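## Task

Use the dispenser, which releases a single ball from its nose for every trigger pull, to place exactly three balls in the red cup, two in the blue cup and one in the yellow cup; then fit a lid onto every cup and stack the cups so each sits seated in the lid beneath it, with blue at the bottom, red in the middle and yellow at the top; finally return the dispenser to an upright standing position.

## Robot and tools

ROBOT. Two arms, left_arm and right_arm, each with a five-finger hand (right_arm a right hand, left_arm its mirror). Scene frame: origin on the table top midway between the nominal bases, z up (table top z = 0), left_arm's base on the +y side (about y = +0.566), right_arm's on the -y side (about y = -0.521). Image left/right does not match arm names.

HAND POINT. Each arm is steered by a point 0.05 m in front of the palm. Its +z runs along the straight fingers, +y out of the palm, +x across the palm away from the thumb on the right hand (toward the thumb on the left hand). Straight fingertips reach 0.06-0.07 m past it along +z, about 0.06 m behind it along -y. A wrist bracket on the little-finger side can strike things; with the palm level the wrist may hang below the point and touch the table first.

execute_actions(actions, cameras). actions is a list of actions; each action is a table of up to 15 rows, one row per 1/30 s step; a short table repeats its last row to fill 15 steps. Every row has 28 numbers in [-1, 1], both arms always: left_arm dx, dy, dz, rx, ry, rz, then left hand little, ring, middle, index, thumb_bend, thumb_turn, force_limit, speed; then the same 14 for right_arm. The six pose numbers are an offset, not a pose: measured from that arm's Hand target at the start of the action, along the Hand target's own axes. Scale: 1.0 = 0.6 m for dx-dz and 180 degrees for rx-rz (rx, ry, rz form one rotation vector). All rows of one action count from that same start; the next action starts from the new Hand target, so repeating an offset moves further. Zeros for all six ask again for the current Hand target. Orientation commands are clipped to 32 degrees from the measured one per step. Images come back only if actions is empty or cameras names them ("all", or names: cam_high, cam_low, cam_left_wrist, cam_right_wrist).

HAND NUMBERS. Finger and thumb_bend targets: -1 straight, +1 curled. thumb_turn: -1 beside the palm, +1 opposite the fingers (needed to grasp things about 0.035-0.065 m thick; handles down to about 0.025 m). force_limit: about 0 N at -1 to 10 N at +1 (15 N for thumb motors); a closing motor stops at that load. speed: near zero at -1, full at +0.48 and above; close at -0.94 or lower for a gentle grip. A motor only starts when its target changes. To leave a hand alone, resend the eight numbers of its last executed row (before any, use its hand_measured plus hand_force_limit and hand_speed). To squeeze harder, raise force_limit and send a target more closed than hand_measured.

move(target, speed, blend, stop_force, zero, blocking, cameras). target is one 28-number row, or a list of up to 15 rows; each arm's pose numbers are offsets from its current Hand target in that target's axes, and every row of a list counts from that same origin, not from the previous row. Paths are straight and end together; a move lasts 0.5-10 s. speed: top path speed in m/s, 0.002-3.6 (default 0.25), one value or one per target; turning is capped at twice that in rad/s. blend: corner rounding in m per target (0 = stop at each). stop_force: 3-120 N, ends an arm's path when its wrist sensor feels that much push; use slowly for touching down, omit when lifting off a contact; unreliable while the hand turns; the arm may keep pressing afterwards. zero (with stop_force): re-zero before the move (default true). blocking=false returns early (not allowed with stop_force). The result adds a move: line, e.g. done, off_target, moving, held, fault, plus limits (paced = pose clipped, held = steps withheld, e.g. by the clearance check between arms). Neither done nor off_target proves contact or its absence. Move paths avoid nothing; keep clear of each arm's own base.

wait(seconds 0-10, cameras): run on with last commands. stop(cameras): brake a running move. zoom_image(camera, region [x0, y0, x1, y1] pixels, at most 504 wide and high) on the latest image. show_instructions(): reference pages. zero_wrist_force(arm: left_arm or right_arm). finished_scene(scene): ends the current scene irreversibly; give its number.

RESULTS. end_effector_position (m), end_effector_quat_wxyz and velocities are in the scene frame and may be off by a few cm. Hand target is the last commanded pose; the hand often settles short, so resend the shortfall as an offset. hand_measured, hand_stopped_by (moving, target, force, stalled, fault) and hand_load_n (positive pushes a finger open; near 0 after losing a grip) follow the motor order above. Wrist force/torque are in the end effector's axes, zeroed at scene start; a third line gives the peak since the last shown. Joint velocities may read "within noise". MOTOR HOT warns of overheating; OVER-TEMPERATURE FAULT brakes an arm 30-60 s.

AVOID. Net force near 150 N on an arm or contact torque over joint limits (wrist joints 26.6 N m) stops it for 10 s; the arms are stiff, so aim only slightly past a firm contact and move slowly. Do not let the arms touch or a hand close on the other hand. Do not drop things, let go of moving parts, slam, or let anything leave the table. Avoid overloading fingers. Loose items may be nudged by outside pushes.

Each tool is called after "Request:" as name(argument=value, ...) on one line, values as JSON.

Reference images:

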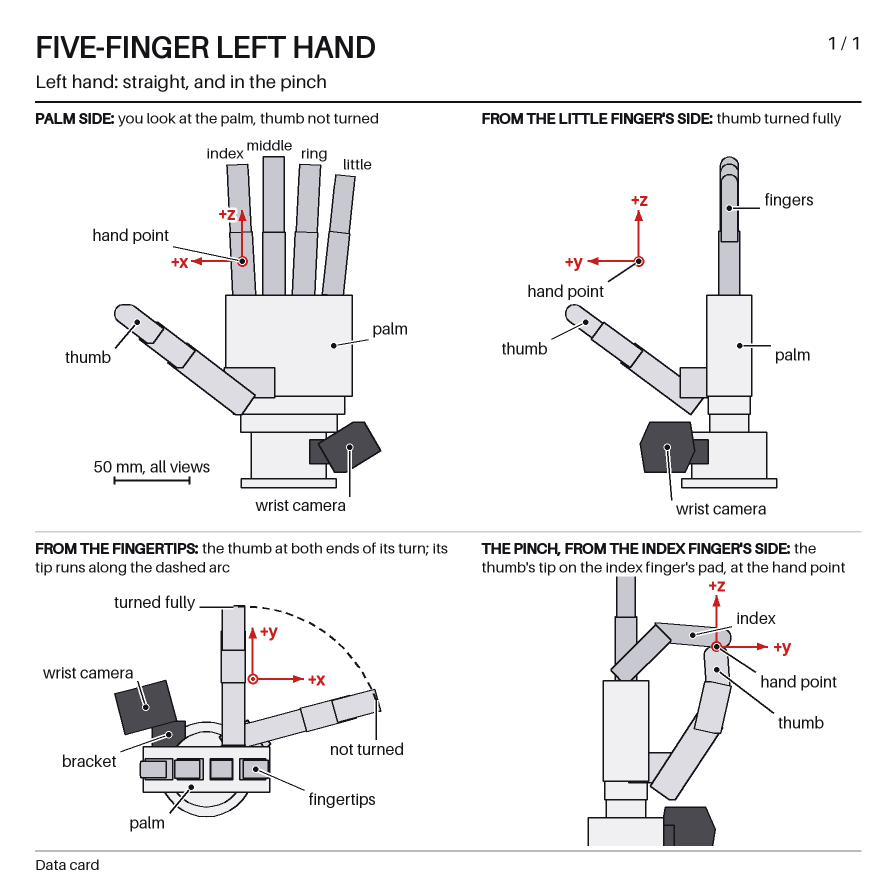

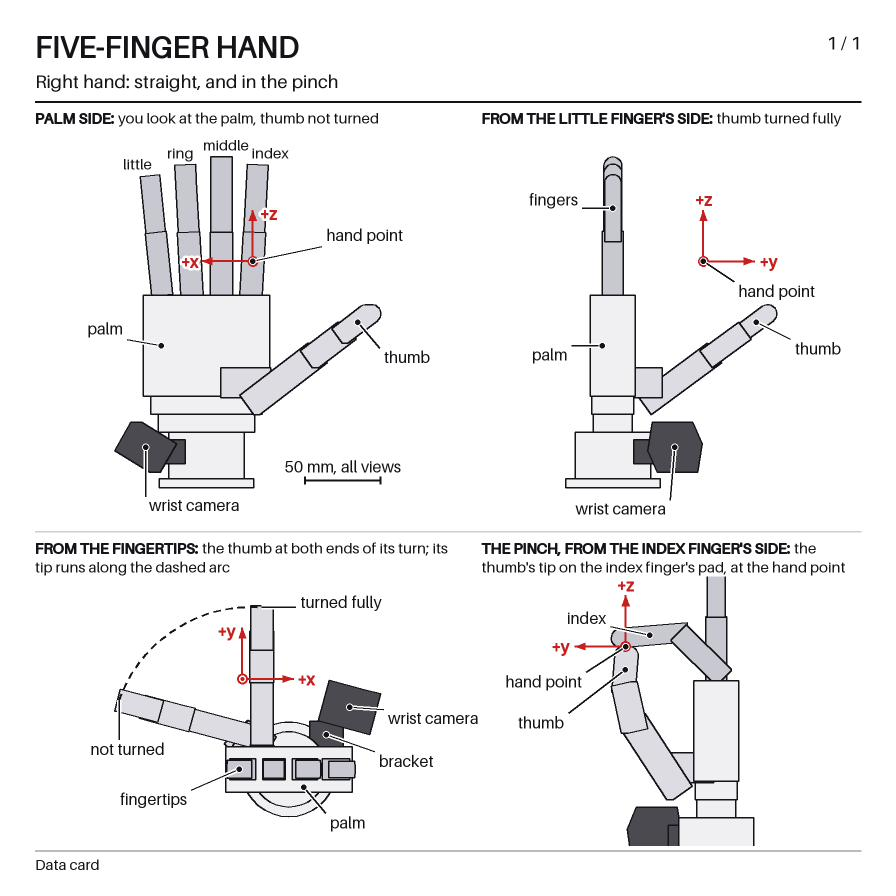

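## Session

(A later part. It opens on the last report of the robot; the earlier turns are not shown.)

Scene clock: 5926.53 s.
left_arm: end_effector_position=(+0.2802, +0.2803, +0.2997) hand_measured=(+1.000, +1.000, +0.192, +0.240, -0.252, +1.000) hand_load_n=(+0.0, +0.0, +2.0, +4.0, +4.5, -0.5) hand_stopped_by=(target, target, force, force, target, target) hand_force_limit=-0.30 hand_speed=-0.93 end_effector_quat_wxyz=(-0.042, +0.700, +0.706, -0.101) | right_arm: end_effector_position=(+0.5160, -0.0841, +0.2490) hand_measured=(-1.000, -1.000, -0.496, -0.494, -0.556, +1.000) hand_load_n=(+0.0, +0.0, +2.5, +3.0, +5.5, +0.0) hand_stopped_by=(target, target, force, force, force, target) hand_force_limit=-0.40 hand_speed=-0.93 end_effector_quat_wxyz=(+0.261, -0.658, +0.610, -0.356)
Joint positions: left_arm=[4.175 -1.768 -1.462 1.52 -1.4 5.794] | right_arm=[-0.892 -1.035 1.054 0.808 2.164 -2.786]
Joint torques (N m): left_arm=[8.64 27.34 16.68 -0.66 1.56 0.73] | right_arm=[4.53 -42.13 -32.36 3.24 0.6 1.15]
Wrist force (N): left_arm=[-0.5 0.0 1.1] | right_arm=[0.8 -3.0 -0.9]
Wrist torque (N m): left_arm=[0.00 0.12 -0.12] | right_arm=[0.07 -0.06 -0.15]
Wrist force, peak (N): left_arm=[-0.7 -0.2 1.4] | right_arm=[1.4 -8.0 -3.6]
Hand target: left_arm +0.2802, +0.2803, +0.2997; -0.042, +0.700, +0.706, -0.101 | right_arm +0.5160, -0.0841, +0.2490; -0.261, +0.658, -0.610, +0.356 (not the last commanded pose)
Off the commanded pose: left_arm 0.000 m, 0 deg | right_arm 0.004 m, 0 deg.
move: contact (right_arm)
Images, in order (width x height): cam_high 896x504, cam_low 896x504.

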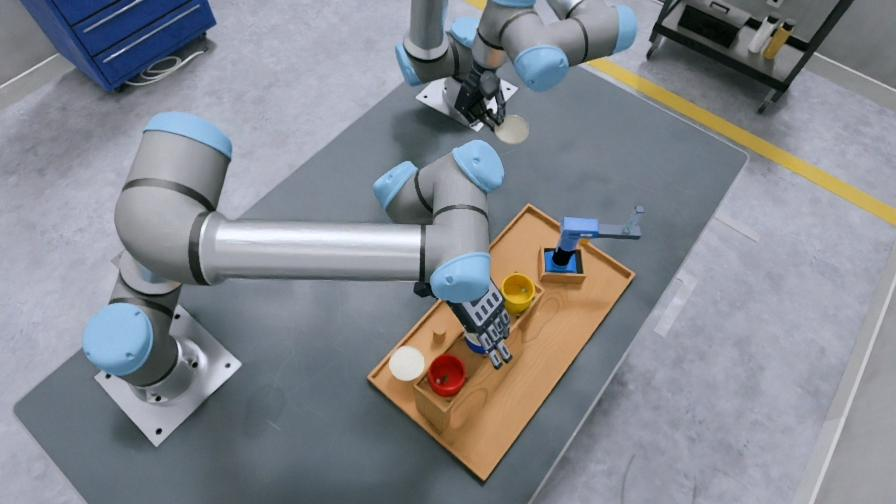

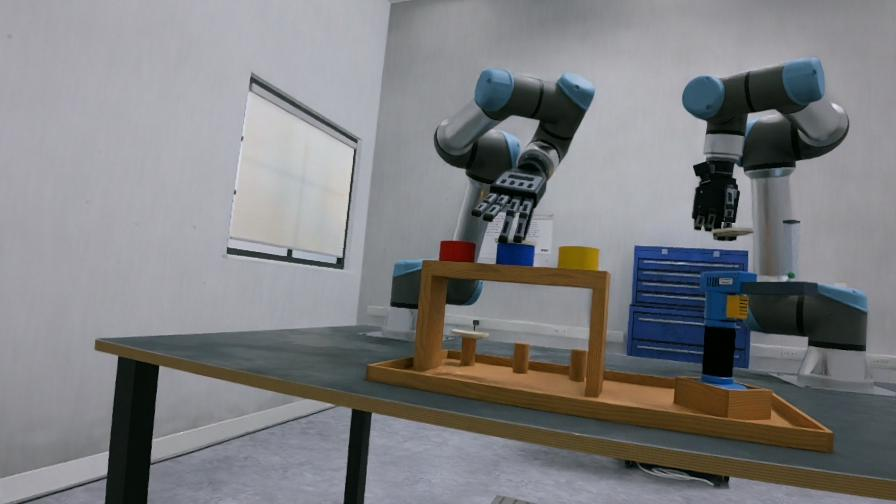

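Request:
move(target=[0,0,0,0,0,0,1,1,0.35,0.35,-0.25,1,-0.3,-0.93,0,0,0,0,0,0,-1,-1,-0.6,-0.6,-0.66,1,-0.4,-0.94], cameras=["cam_low","cam_right_wrist"])

Request:
zoom_image(camera="cam_low", region=[488, 230, 544, 272])

Request:
zoom_image(camera="cam_right_wrist", region=[260, 160, 460, 360])

Scene clock: 5949.33 s.
left_arm: end_effector_position=(+0.2802, +0.2803, +0.2997) hand_measured=(+1.000, +1.000, +0.192, +0.240, -0.252, +1.000) hand_load_n=(+0.0, +0.0, +2.5, +3.5, +4.5, -0.5) hand_stopped_by=(target, target, force, force, target, target) hand_force_limit=-0.30 hand_speed=-0.93 end_effector_quat_wxyz=(-0.042, +0.700, +0.706, -0.101) | right_arm: end_effector_position=(+0.5160, -0.0841, +0.2490) hand_measured=(-1.000, -1.000, -0.600, -0.600, -0.660, +1.000) hand_load_n=(+0.0, +0.0, +0.0, +0.0, +0.0, +0.0) hand_stopped_by=(target, target, target, target, target, target) hand_force_limit=-0.40 hand_speed=-0.94 end_effector_quat_wxyz=(+0.261, -0.658, +0.610, -0.356)
Joint positions: left_arm=[4.175 -1.768 -1.462 1.52 -1.4 5.794] | right_arm=[-0.892 -1.035 1.054 0.808 2.164 -2.786]
Joint torques (N m): left_arm=[8.45 27.14 17.67 -0.83 1.65 0.82] | right_arm=[4.51 -42.14 -32.17 2 0.64 0.77]
Wrist force (N): left_arm=[-0.8 -0.1 0.7] | right_arm=[0.2 -1.9 -0.6]
Wrist torque (N m): left_arm=[-0.01 0.14 -0.13] | right_arm=[0.04 -0.05 -0.15]
Wrist force, peak (N): left_arm=[-0.8 -0.4 1.3] | right_arm=[1.0 -3.5 -1.5]
Hand target: left_arm +0.2802, +0.2803, +0.2997; -0.042, +0.700, +0.706, -0.101 | right_arm +0.5160, -0.0841, +0.2490; -0.261, +0.658, -0.610, +0.356
Off the commanded pose: left_arm 0.000 m, 0 deg | right_arm 0.000 m, 0 deg.
move: done
camera_calibration:
cam_right_wrist: T_world_to_cam=[[-0.577782, -0.418082, -0.700981, 0.436129], [-0.5024, 0.859035, -0.0982471, 0.372463], [0.643243, 0.295408, -0.70638, -0.0132691], [0, 0, 0, 1]] pos_world=[0.447648, -0.133701, 0.332938]
Images, in order (width x height): cam_low 896x504, cam_right_wrist 672x504.

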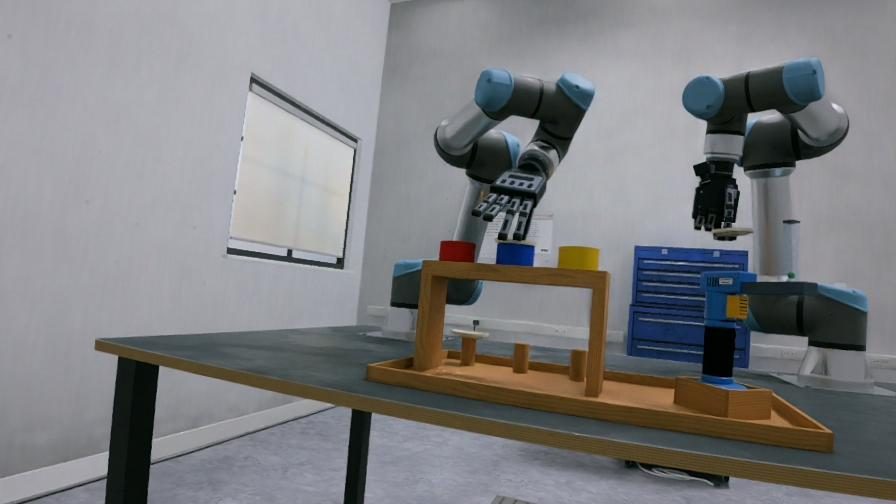

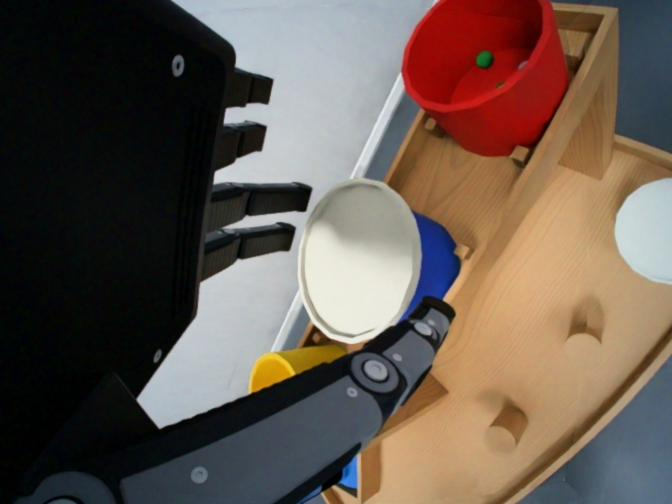

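Scaled by 9.000 from the camera's 896x504 image, which has a finer 1280x720 frame.

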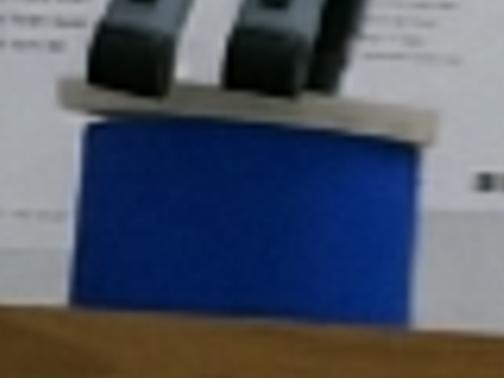

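Scaled by 2.520 from the camera's 672x504 image, which has a finer 960x720 frame.

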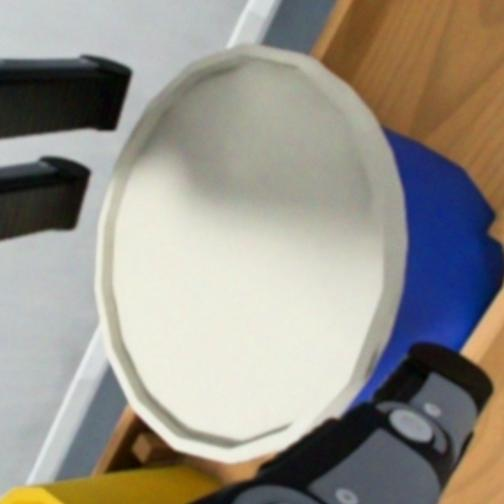

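Request:
move(target=[[0,0,0,0,0,0,1,1,0.35,0.35,-0.25,1,-0.3,-0.93,0,0,0,0,0,0,-1,-1,-0.8,-0.8,-0.9,1,-0.4,-0.85],[0,0,0,0,0,0,1,1,0.35,0.35,-0.25,1,-0.3,-0.93,0.025,-0.1296,-0.1017,0,0,0,-1,-1,-0.8,-0.8,-0.9,1,-0.4,-0.85]], speed=0.08, cameras=["cam_low","cam_right_wrist","cam_high"])

Request:
zoom_image(camera="cam_low", region=[488, 230, 544, 272])

Request:
zoom_image(camera="cam_right_wrist", region=[260, 60, 660, 360])

Scene clock: 5966.80 s.
left_arm: end_effector_position=(+0.2802, +0.2803, +0.2997) hand_measured=(+1.000, +1.000, +0.192, +0.240, -0.252, +1.000) hand_load_n=(+0.0, +0.0, +2.0, +3.5, +4.5, -0.5) hand_stopped_by=(target, target, force, force, target, target) hand_force_limit=-0.30 hand_speed=-0.93 end_effector_quat_wxyz=(-0.042, +0.700, +0.706, -0.101) | right_arm: end_effector_position=(+0.5160, -0.0841, +0.3489) hand_measured=(-1.000, -1.000, -0.800, -0.800, -0.900, +1.000) hand_load_n=(+0.0, +0.0, +0.0, +0.0, +0.0, +0.0) hand_stopped_by=(target, target, target, target, target, target) hand_force_limit=-0.40 hand_speed=-0.85 end_effector_quat_wxyz=(+0.261, -0.658, +0.610, -0.356)
Joint positions: left_arm=[4.175 -1.768 -1.462 1.52 -1.4 5.794] | right_arm=[-0.892 -1 0.74 1.086 2.164 -2.786]
Joint torques (N m): left_arm=[7.79 26.19 17.76 -0.65 1.61 0.81] | right_arm=[5.86 -35.98 -32.4 3.26 2.9 1.49]
Wrist force (N): left_arm=[-0.4 0.0 0.9] | right_arm=[0.6 -2.0 -0.4]
Wrist torque (N m): left_arm=[-0.01 0.08 -0.11] | right_arm=[-0.02 -0.14 -0.11]
Wrist force, peak (N): left_arm=[-0.7 -0.4 1.4] | right_arm=[0.4 -2.5 -0.6]
Hand target: left_arm +0.2802, +0.2803, +0.2997; -0.042, +0.700, +0.706, -0.101 | right_arm +0.5160, -0.0841, +0.3489; -0.261, +0.658, -0.610, +0.356
Off the commanded pose: left_arm 0.000 m, 0 deg | right_arm 0.000 m, 0 deg.
move: done
camera_calibration:
cam_right_wrist: T_world_to_cam=[[-0.577737, -0.418062, -0.701031, 0.506118], [-0.502394, 0.859038, -0.0982548, 0.382364], [0.643289, 0.295428, -0.70633, 0.0572882], [0, 0, 0, 1]] pos_world=[0.447648, -0.133801, 0.432838]
Images, in order (width x height): cam_high 896x504, cam_low 896x504, cam_right_wrist 672x504.

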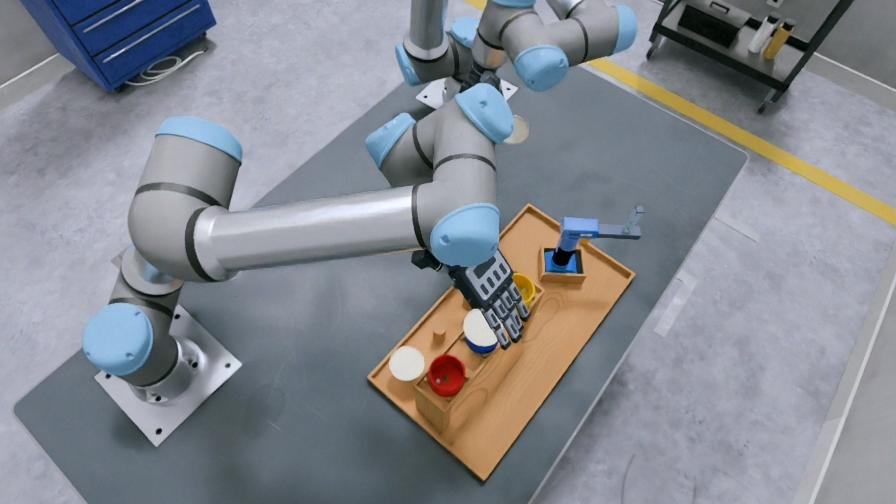

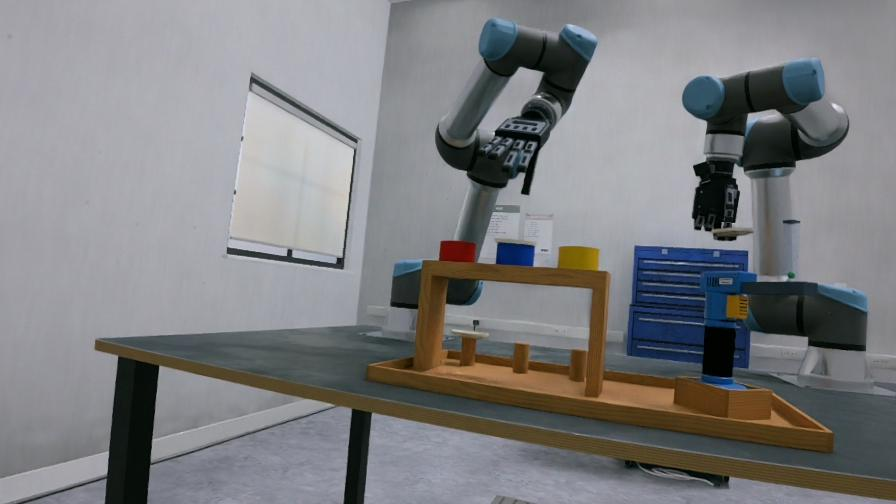

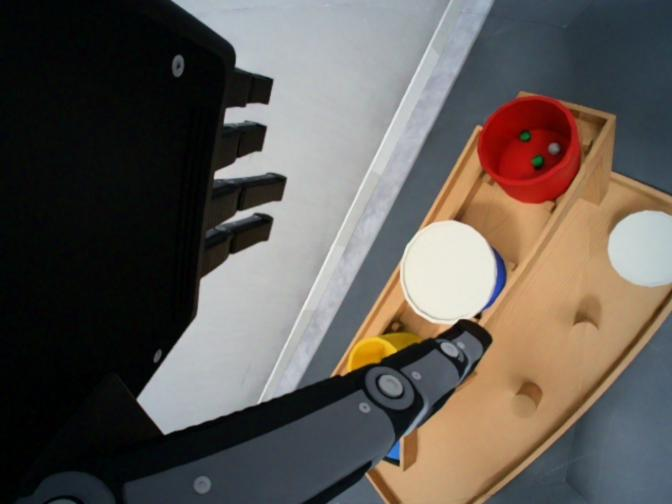

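Scaled by 9.000 from the camera's 896x504 image, which has a finer 1280x720 frame.

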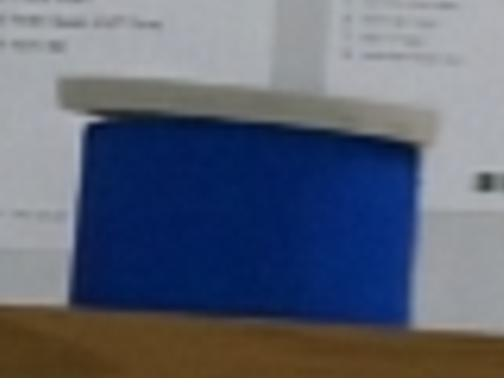

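Scaled by 1.260 from the camera's 672x504 image, which has a finer 960x720 frame.

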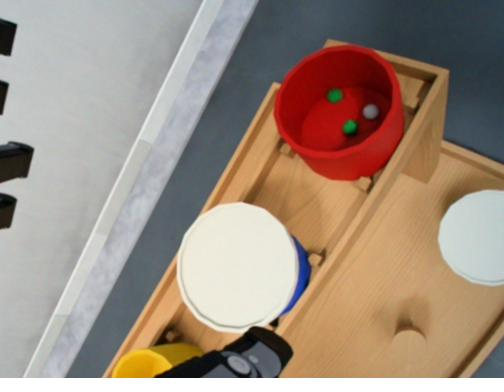

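Request:
move(target=[0,0,0,0,0,0,1,1,0.35,0.35,-0.25,1,-0.3,-0.93,0.1611,0.0383,0.0423,0.0223,-0.0255,0.0365,1,1,-0.8,-0.8,-1,1,-0.5,-0.5], speed=0.12, cameras=["cam_low","cam_right_wrist","cam_high"])

Request:
zoom_image(camera="cam_right_wrist", region=[260, 60, 660, 360])

Request:
zoom_image(camera="cam_high", region=[380, 280, 560, 420])

Request:
zoom_image(camera="cam_low", region=[420, 160, 620, 290])

Scene clock: 6016.97 s.
left_arm: end_effector_position=(+0.2802, +0.2803, +0.2997) hand_measured=(+1.000, +1.000, +0.192, +0.240, -0.252, +1.000) hand_load_n=(+0.0, +0.0, +2.0, +3.5, +4.5, -0.5) hand_stopped_by=(target, target, force, force, target, target) hand_force_limit=-0.30 hand_speed=-0.93 end_effector_quat_wxyz=(-0.042, +0.700, +0.706, -0.101) | right_arm: end_effector_position=(+0.5221, -0.1847, +0.3301) hand_measured=(+1.000, +1.000, -0.800, -0.800, -1.000, +1.000) hand_load_n=(+0.5, +0.0, +0.0, +0.0, +0.0, +0.0) hand_stopped_by=(target, target, target, target, target, target) hand_force_limit=-0.50 hand_speed=-0.50 end_effector_quat_wxyz=(+0.328, -0.626, +0.623, -0.335)
Joint positions: left_arm=[4.175 -1.768 -1.462 1.52 -1.4 5.794] | right_arm=[-1.11 -1.334 1.272 0.709 1.946 -2.885]
Joint torques (N m): left_arm=[8.4 27.53 17.46 -0.75 1.52 0.94] | right_arm=[-6.75 -40.36 -12.35 -1.77 -2.15 -1.01]
Wrist force (N): left_arm=[-0.6 -0.4 1.0] | right_arm=[0.4 -2.6 0.4]
Wrist torque (N m): left_arm=[-0.07 0.12 -0.11] | right_arm=[-0.20 -0.14 0.01]
Wrist force, peak (N): left_arm=[-0.8 -0.3 1.5] | right_arm=[0.2 -3.0 0.3]
Hand target: left_arm +0.2802, +0.2803, +0.2997; -0.042, +0.700, +0.706, -0.101 | right_arm +0.5221, -0.1847, +0.3301; -0.328, +0.626, -0.623, +0.335
Off the commanded pose: left_arm 0.000 m, 0 deg | right_arm 0.000 m, 0 deg.
move: done
camera_calibration:
cam_right_wrist: T_world_to_cam=[[-0.524398, -0.315146, -0.791005, 0.475281], [-0.50095, 0.865383, -0.0126737, 0.442111], [0.688517, 0.389608, -0.611678, 0.0323357], [0, 0, 0, 1]] pos_world=[0.448449, -0.245411, 0.401332]
Images, in order (width x height): cam_high 896x504, cam_low 896x504, cam_right_wrist 672x504.

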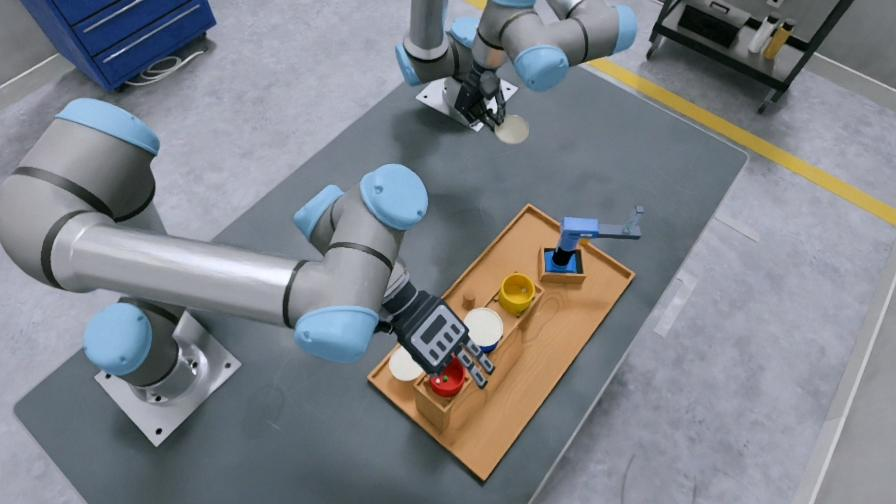

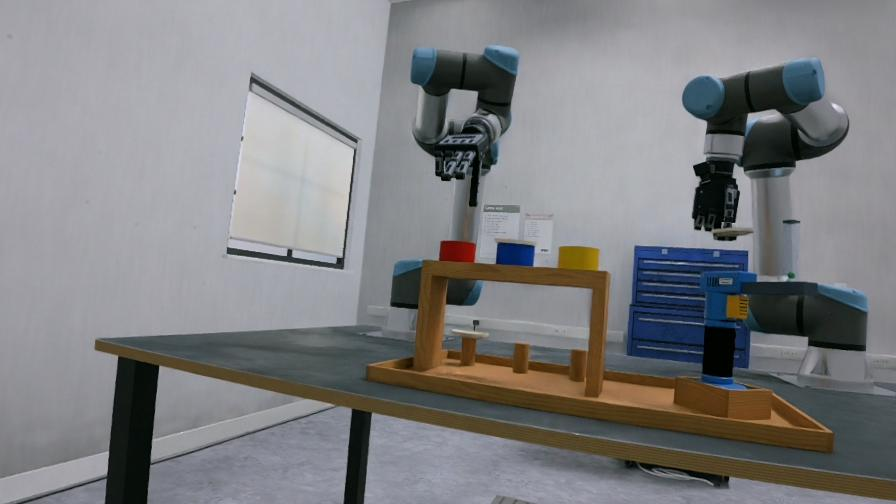

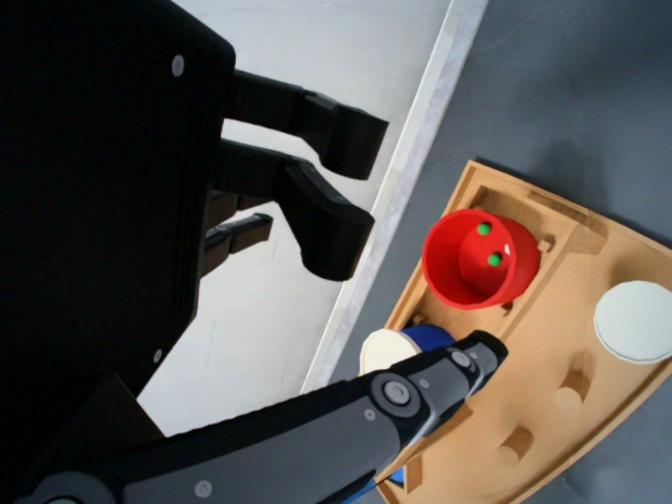

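Scaled by 1.260 from the camera's 672x504 image, which has a finer 960x720 frame.

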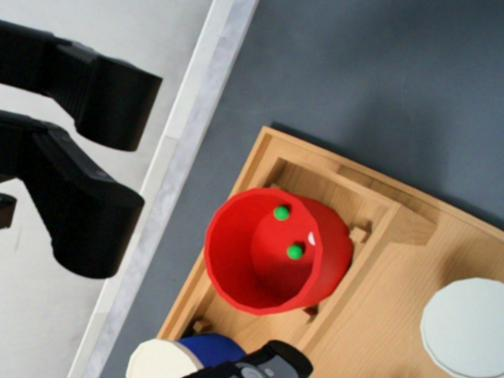

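Scaled by 2.800 from the camera's 896x504 image, which has a finer 1280x720 frame.

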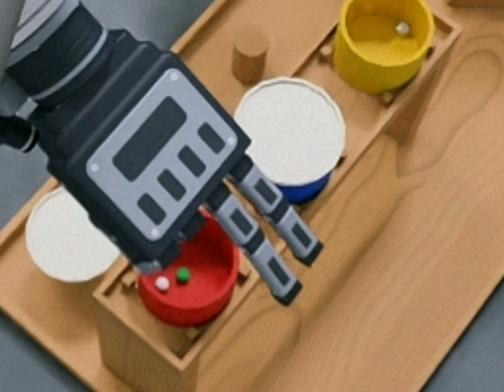

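Scaled by 2.520 from the camera's 896x504 image, which has a finer 1280x720 frame.

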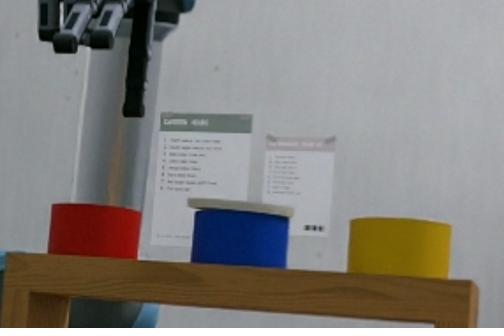

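Request:
move(target=[0,0,0,0,0,0,1,1,0.35,0.35,-0.25,1,-0.3,-0.93,0.0017,0.0915,0.0436,0,0,0,1,1,-0.8,-0.8,-1,1,-0.5,-0.5], speed=0.08, cameras=["cam_low","cam_right_wrist","cam_high"])

Request:
zoom_image(camera="cam_right_wrist", region=[260, 60, 660, 360])

Request:
zoom_image(camera="cam_high", region=[400, 300, 520, 420])

Request:
zoom_image(camera="cam_low", region=[420, 190, 540, 280])

Scene clock: 6071.47 s.
left_arm: end_effector_position=(+0.2802, +0.2803, +0.2997) hand_measured=(+1.000, +1.000, +0.192, +0.240, -0.252, +1.000) hand_load_n=(+0.0, +0.0, +2.5, +3.5, +4.5, -0.5) hand_stopped_by=(target, target, force, force, target, target) hand_force_limit=-0.30 hand_speed=-0.93 end_effector_quat_wxyz=(-0.042, +0.700, +0.706, -0.101) | right_arm: end_effector_position=(+0.5130, -0.1864, +0.2701) hand_measured=(+1.000, +1.000, -0.800, -0.800, -1.000, +1.000) hand_load_n=(+0.0, +0.0, +0.0, +0.0, +0.0, +0.0) hand_stopped_by=(target, target, target, target, target, target) hand_force_limit=-0.50 hand_speed=-0.50 end_effector_quat_wxyz=(+0.328, -0.626, +0.623, -0.335) end_effector_velocity=(+0.000, +0.001, -0.001) end_effector_angular_velocity=(+0.001, -0.002, +0.001)
Joint positions: left_arm=[4.175 -1.768 -1.462 1.52 -1.4 5.794] | right_arm=[-1.104 -1.351 1.446 0.553 1.95 -2.881]
Joint velocities: left_arm=[within noise] | right_arm=[0.002 0 0.002 -0.005 0 0]
Joint torques (N m): left_arm=[7.59 26.78 16.92 -0.64 1.54 0.84] | right_arm=[5.98 -39.86 -12.72 -1.74 2.51 0.57]
Wrist force (N): left_arm=[-0.4 -0.1 1.2] | right_arm=[-0.2 -2.3 0.2]
Wrist torque (N m): left_arm=[-0.02 0.09 -0.11] | right_arm=[-0.13 -0.02 -0.20]
Wrist force, peak (N): left_arm=[-0.7 -0.3 1.5] | right_arm=[0.1 -3.2 0.9]
Hand target: left_arm +0.2802, +0.2803, +0.2997; -0.042, +0.700, +0.706, -0.101 | right_arm +0.5130, -0.1864, +0.2700; -0.328, +0.626, -0.623, +0.335
Off the commanded pose: left_arm 0.000 m, 0 deg | right_arm 0.000 m, 0 deg.
move: done
camera_calibration:
cam_right_wrist: T_world_to_cam=[[-0.524415, -0.315066, -0.791026, 0.422548], [-0.500969, 0.865374, -0.012558, 0.43823], [0.68849, 0.389694, -0.611654, 0.00258769], [0, 0, 0, 1]] pos_world=[0.439349, -0.247111, 0.341332]
Images, in order (width x height): cam_high 896x504, cam_low 896x504, cam_right_wrist 672x504.

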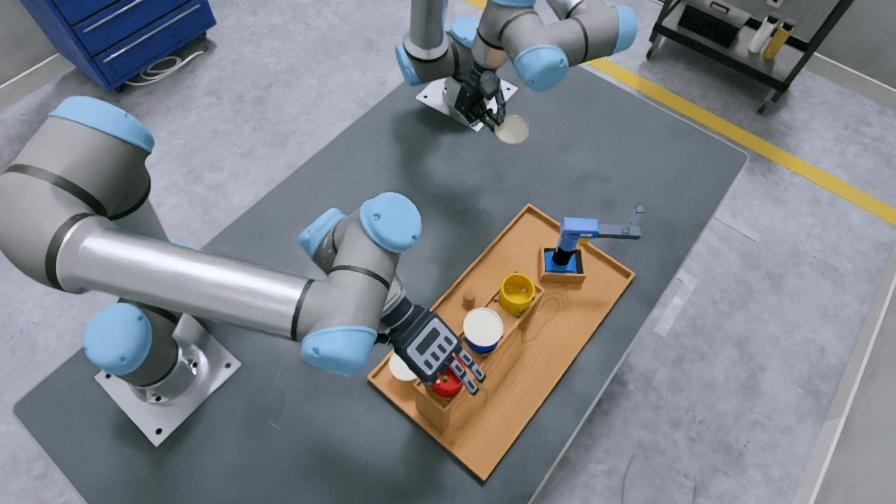

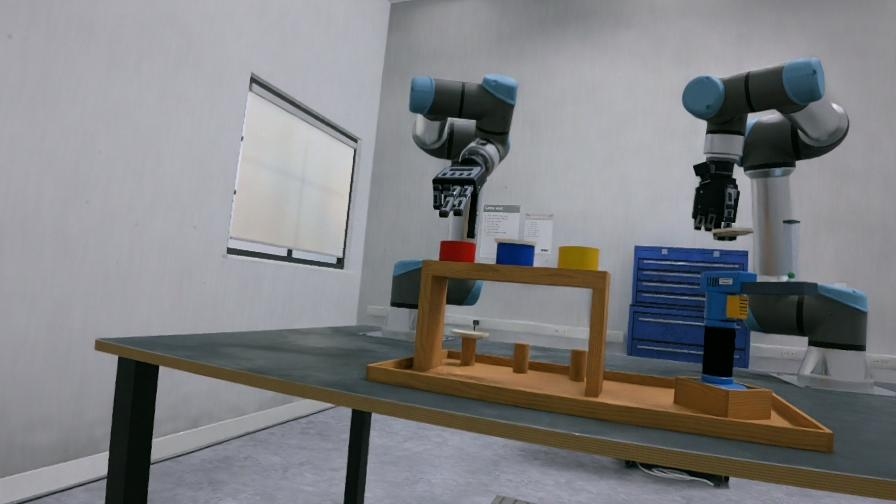

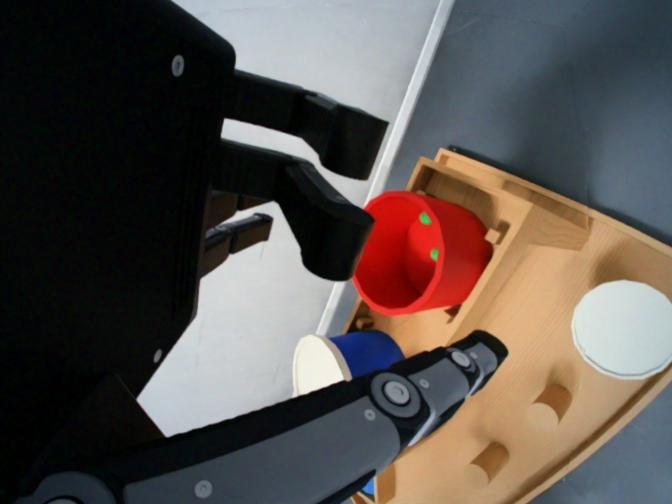

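Scaled by 1.260 from the camera's 672x504 image, which has a finer 960x720 frame.

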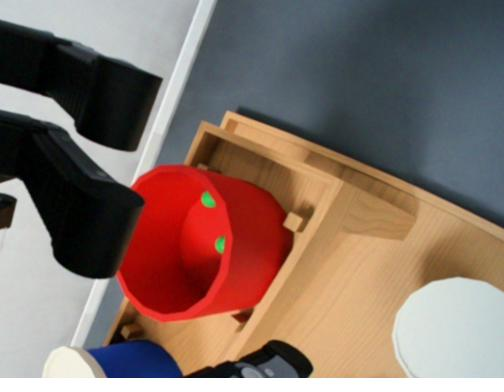

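Scaled by 4.200 from the camera's 896x504 image, which has a finer 1280x720 frame.

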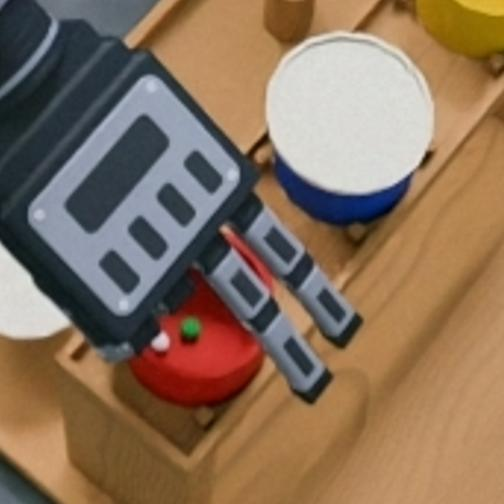

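Scaled by 4.200 from the camera's 896x504 image, which has a finer 1280x720 frame.

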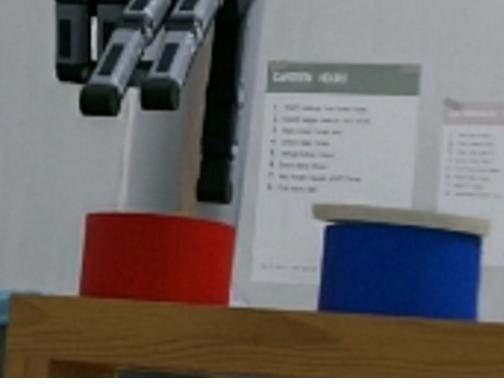

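Request:
move(target=[0,0,0,0,0,0,1,1,0.35,0.35,-0.25,1,-0.3,-0.93,0.0045,0.0465,0.0315,0,0,0,1,1,-0.8,-0.8,-1,1,-0.5,-0.5], speed=0.04, stop_force=5, cameras=["cam_low","cam_right_wrist","cam_high"])

Request:
zoom_image(camera="cam_low", region=[420, 190, 540, 280])

Request:
zoom_image(camera="cam_right_wrist", region=[220, 100, 520, 400])

Scene clock: 6092.50 s.
left_arm: end_effector_position=(+0.2802, +0.2803, +0.2997) hand_measured=(+1.000, +1.000, +0.192, +0.240, -0.252, +1.000) hand_load_n=(+0.0, +0.5, +2.0, +3.5, +5.0, -0.5) hand_stopped_by=(target, target, force, force, target, target) hand_force_limit=-0.30 hand_speed=-0.93 end_effector_quat_wxyz=(-0.042, +0.700, +0.706, -0.101) | right_arm: end_effector_position=(+0.5130, -0.1894, +0.2363) hand_measured=(+1.000, +1.000, -0.800, -0.800, -1.000, +1.000) hand_load_n=(+0.0, +0.0, +0.0, +0.0, +0.0, +0.0) hand_stopped_by=(target, target, target, target, target, target) hand_force_limit=-0.50 hand_speed=-0.50 end_effector_quat_wxyz=(+0.328, -0.626, +0.623, -0.335)
Joint positions: left_arm=[4.175 -1.768 -1.462 1.52 -1.4 5.794] | right_arm=[-1.111 -1.345 1.526 0.465 1.945 -2.885]
Joint torques (N m): left_arm=[7.82 26.3 17.44 -0.69 1.51 0.7] | right_arm=[-6.16 -23.03 -12.11 -1.69 -2.17 -1.04]
Wrist force (N): left_arm=[-0.5 -0.3 1.0] | right_arm=[0.4 -2.7 0.2]
Wrist torque (N m): left_arm=[-0.06 0.10 -0.10] | right_arm=[-0.18 -0.11 -0.02]
Wrist force, peak (N): left_arm=[-0.6 -0.1 1.6] | right_arm=[0.2 -3.1 0.3]
Hand target: left_arm +0.2802, +0.2803, +0.2997; -0.042, +0.700, +0.706, -0.101 | right_arm +0.5130, -0.1894, +0.2363; -0.328, +0.626, -0.623, +0.335
Off the commanded pose: left_arm 0.000 m, 0 deg | right_arm 0.000 m, 0 deg.
move: done
camera_calibration:
cam_right_wrist: T_world_to_cam=[[-0.524415, -0.315066, -0.791026, 0.394866], [-0.500969, 0.865374, -0.012558, 0.440402], [0.68849, 0.389694, -0.611654, -0.0169171], [0, 0, 0, 1]] pos_world=[0.439349, -0.250111, 0.307532]
Images, in order (width x height): cam_high 896x504, cam_low 896x504, cam_right_wrist 672x504.

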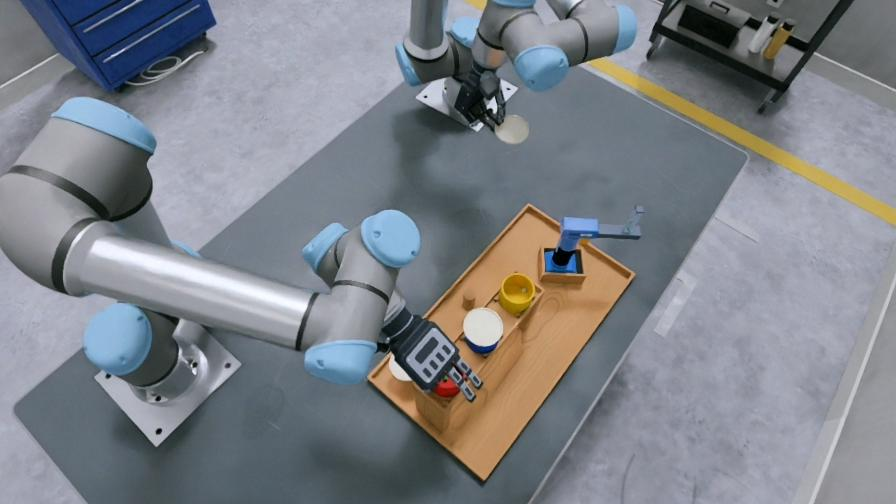

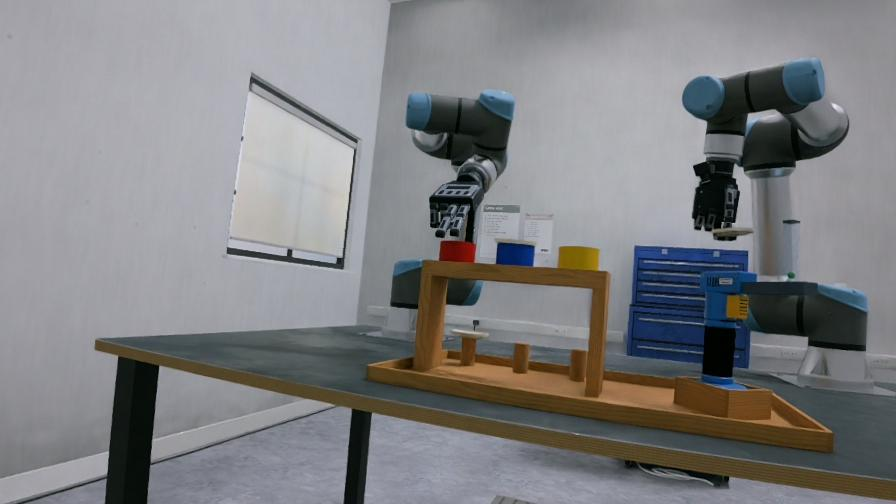

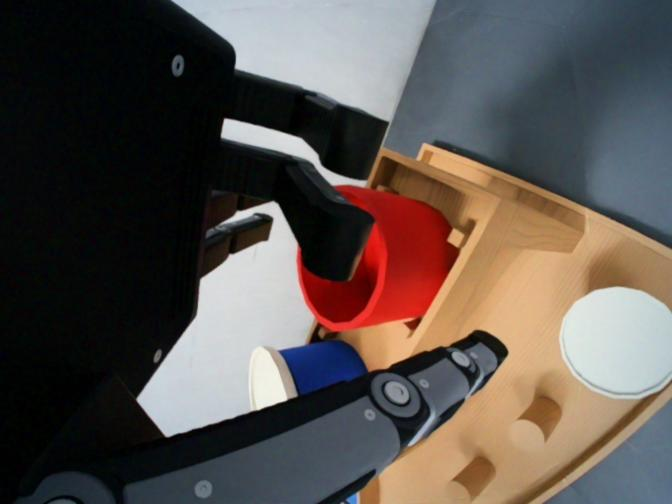

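Scaled by 4.200 from the camera's 896x504 image, which has a finer 1280x720 frame.

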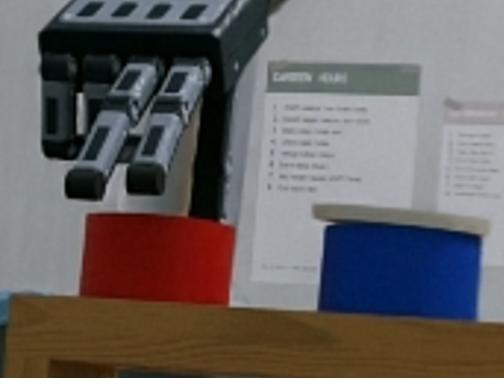

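Scaled by 1.680 from the camera's 672x504 image, which has a finer 960x720 frame.

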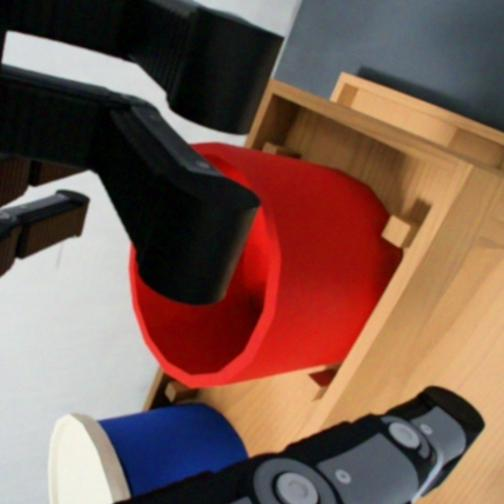

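Request:
move(target=[[0,0,0,0,0,0,1,1,0.35,0.35,-0.25,1,-0.3,-0.93,-0.0005,-0.0089,0.0131,0,0,0,1,1,-0.8,-0.8,-1,1,-0.5,-0.5],[0,0,0,0,0,0,1,1,0.35,0.35,-0.25,1,-0.3,-0.93,-0.0005,-0.0089,0.0131,0,0,0,1,1,0,0,-0.5,1,-0.5,-0.88]], speed=0.03, cameras=["cam_low","cam_right_wrist","cam_high"])

Request:
zoom_image(camera="cam_low", region=[420, 190, 540, 280])

Request:
zoom_image(camera="cam_right_wrist", region=[220, 100, 520, 400])

Scene clock: 6107.97 s.
left_arm: end_effector_position=(+0.2802, +0.2803, +0.2997) hand_measured=(+1.000, +1.000, +0.192, +0.240, -0.252, +1.000) hand_load_n=(+0.0, +0.0, +2.0, +3.5, +4.5, -0.5) hand_stopped_by=(target, target, force, force, target, target) hand_force_limit=-0.30 hand_speed=-0.93 end_effector_quat_wxyz=(-0.042, +0.700, +0.706, -0.101) | right_arm: end_effector_position=(+0.5226, -0.1891, +0.2363) hand_measured=(+1.000, +1.000, -0.322, -0.322, -0.646, +1.000) hand_load_n=(+0.0, +0.0, +1.0, +1.5, +3.5, +0.0) hand_stopped_by=(target, target, force, force, force, target) hand_force_limit=-0.50 hand_speed=-0.88 end_effector_quat_wxyz=(+0.328, -0.626, +0.623, -0.335)
Joint positions: left_arm=[4.175 -1.768 -1.462 1.52 -1.4 5.794] | right_arm=[-1.12 -1.329 1.504 0.468 1.938 -2.891]
Joint torques (N m): left_arm=[7.75 27.22 17.68 -0.79 1.52 0.74] | right_arm=[0.74 -24.93 -16.58 2.31 -2.17 -1.18]
Wrist force (N): left_arm=[-0.3 0.2 1.1] | right_arm=[0.2 -2.3 0.4]
Wrist torque (N m): left_arm=[0.01 0.08 -0.10] | right_arm=[-0.19 -0.11 -0.03]
Wrist force, peak (N): left_arm=[-0.8 0.2 1.5] | right_arm=[0.0 -7.6 3.0]
Hand target: left_arm +0.2802, +0.2803, +0.2997; -0.042, +0.700, +0.706, -0.101 | right_arm +0.5225, -0.1891, +0.2363; -0.328, +0.626, -0.623, +0.335
Off the commanded pose: left_arm 0.000 m, 0 deg | right_arm 0.000 m, 0 deg.
move: done
camera_calibration:
cam_right_wrist: T_world_to_cam=[[-0.524321, -0.315104, -0.791073, 0.399905], [-0.50101, 0.86535, -0.0126228, 0.444934], [0.688532, 0.389717, -0.611591, -0.0236072], [0, 0, 0, 1]] pos_world=[0.448849, -0.249811, 0.307532]
Images, in order (width x height): cam_high 896x504, cam_low 896x504, cam_right_wrist 672x504.

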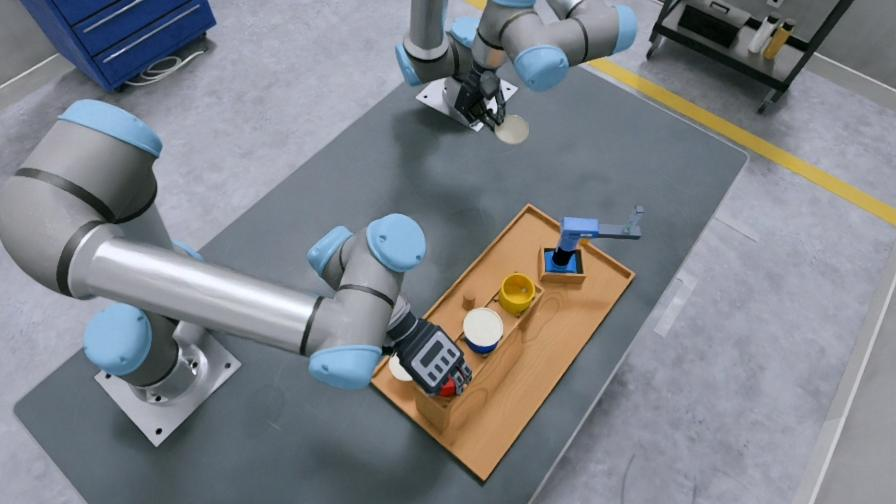

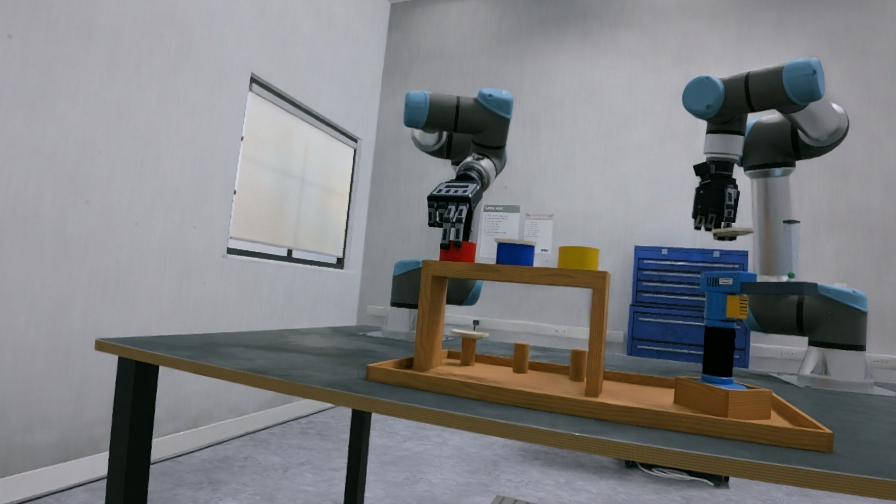

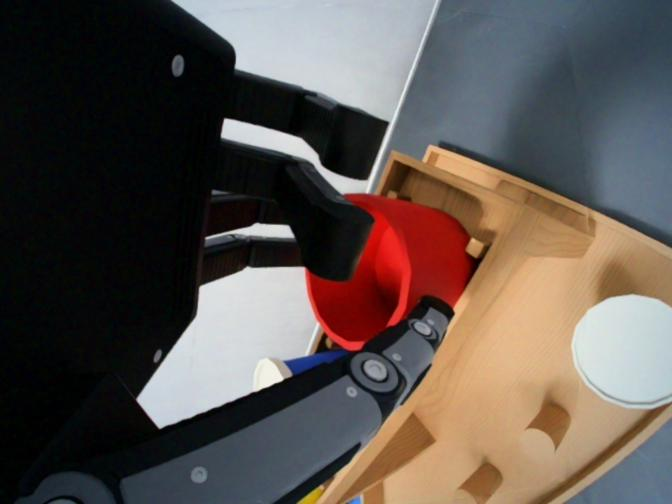

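Scaled by 4.200 from the camera's 896x504 image, which has a finer 1280x720 frame.

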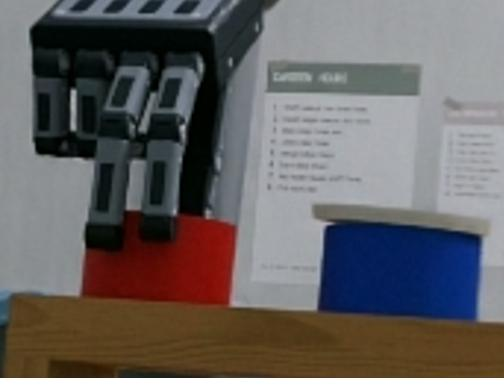

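Scaled by 1.680 from the camera's 672x504 image, which has a finer 960x720 frame.

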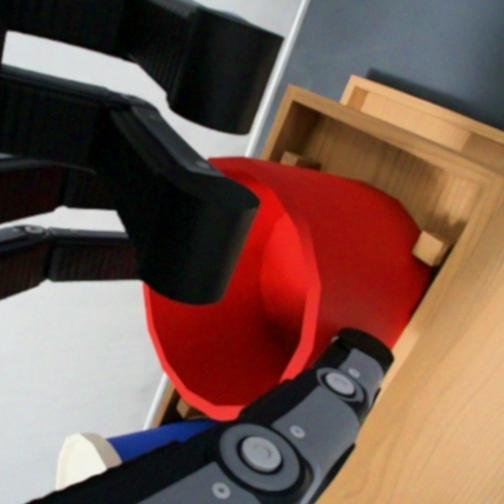

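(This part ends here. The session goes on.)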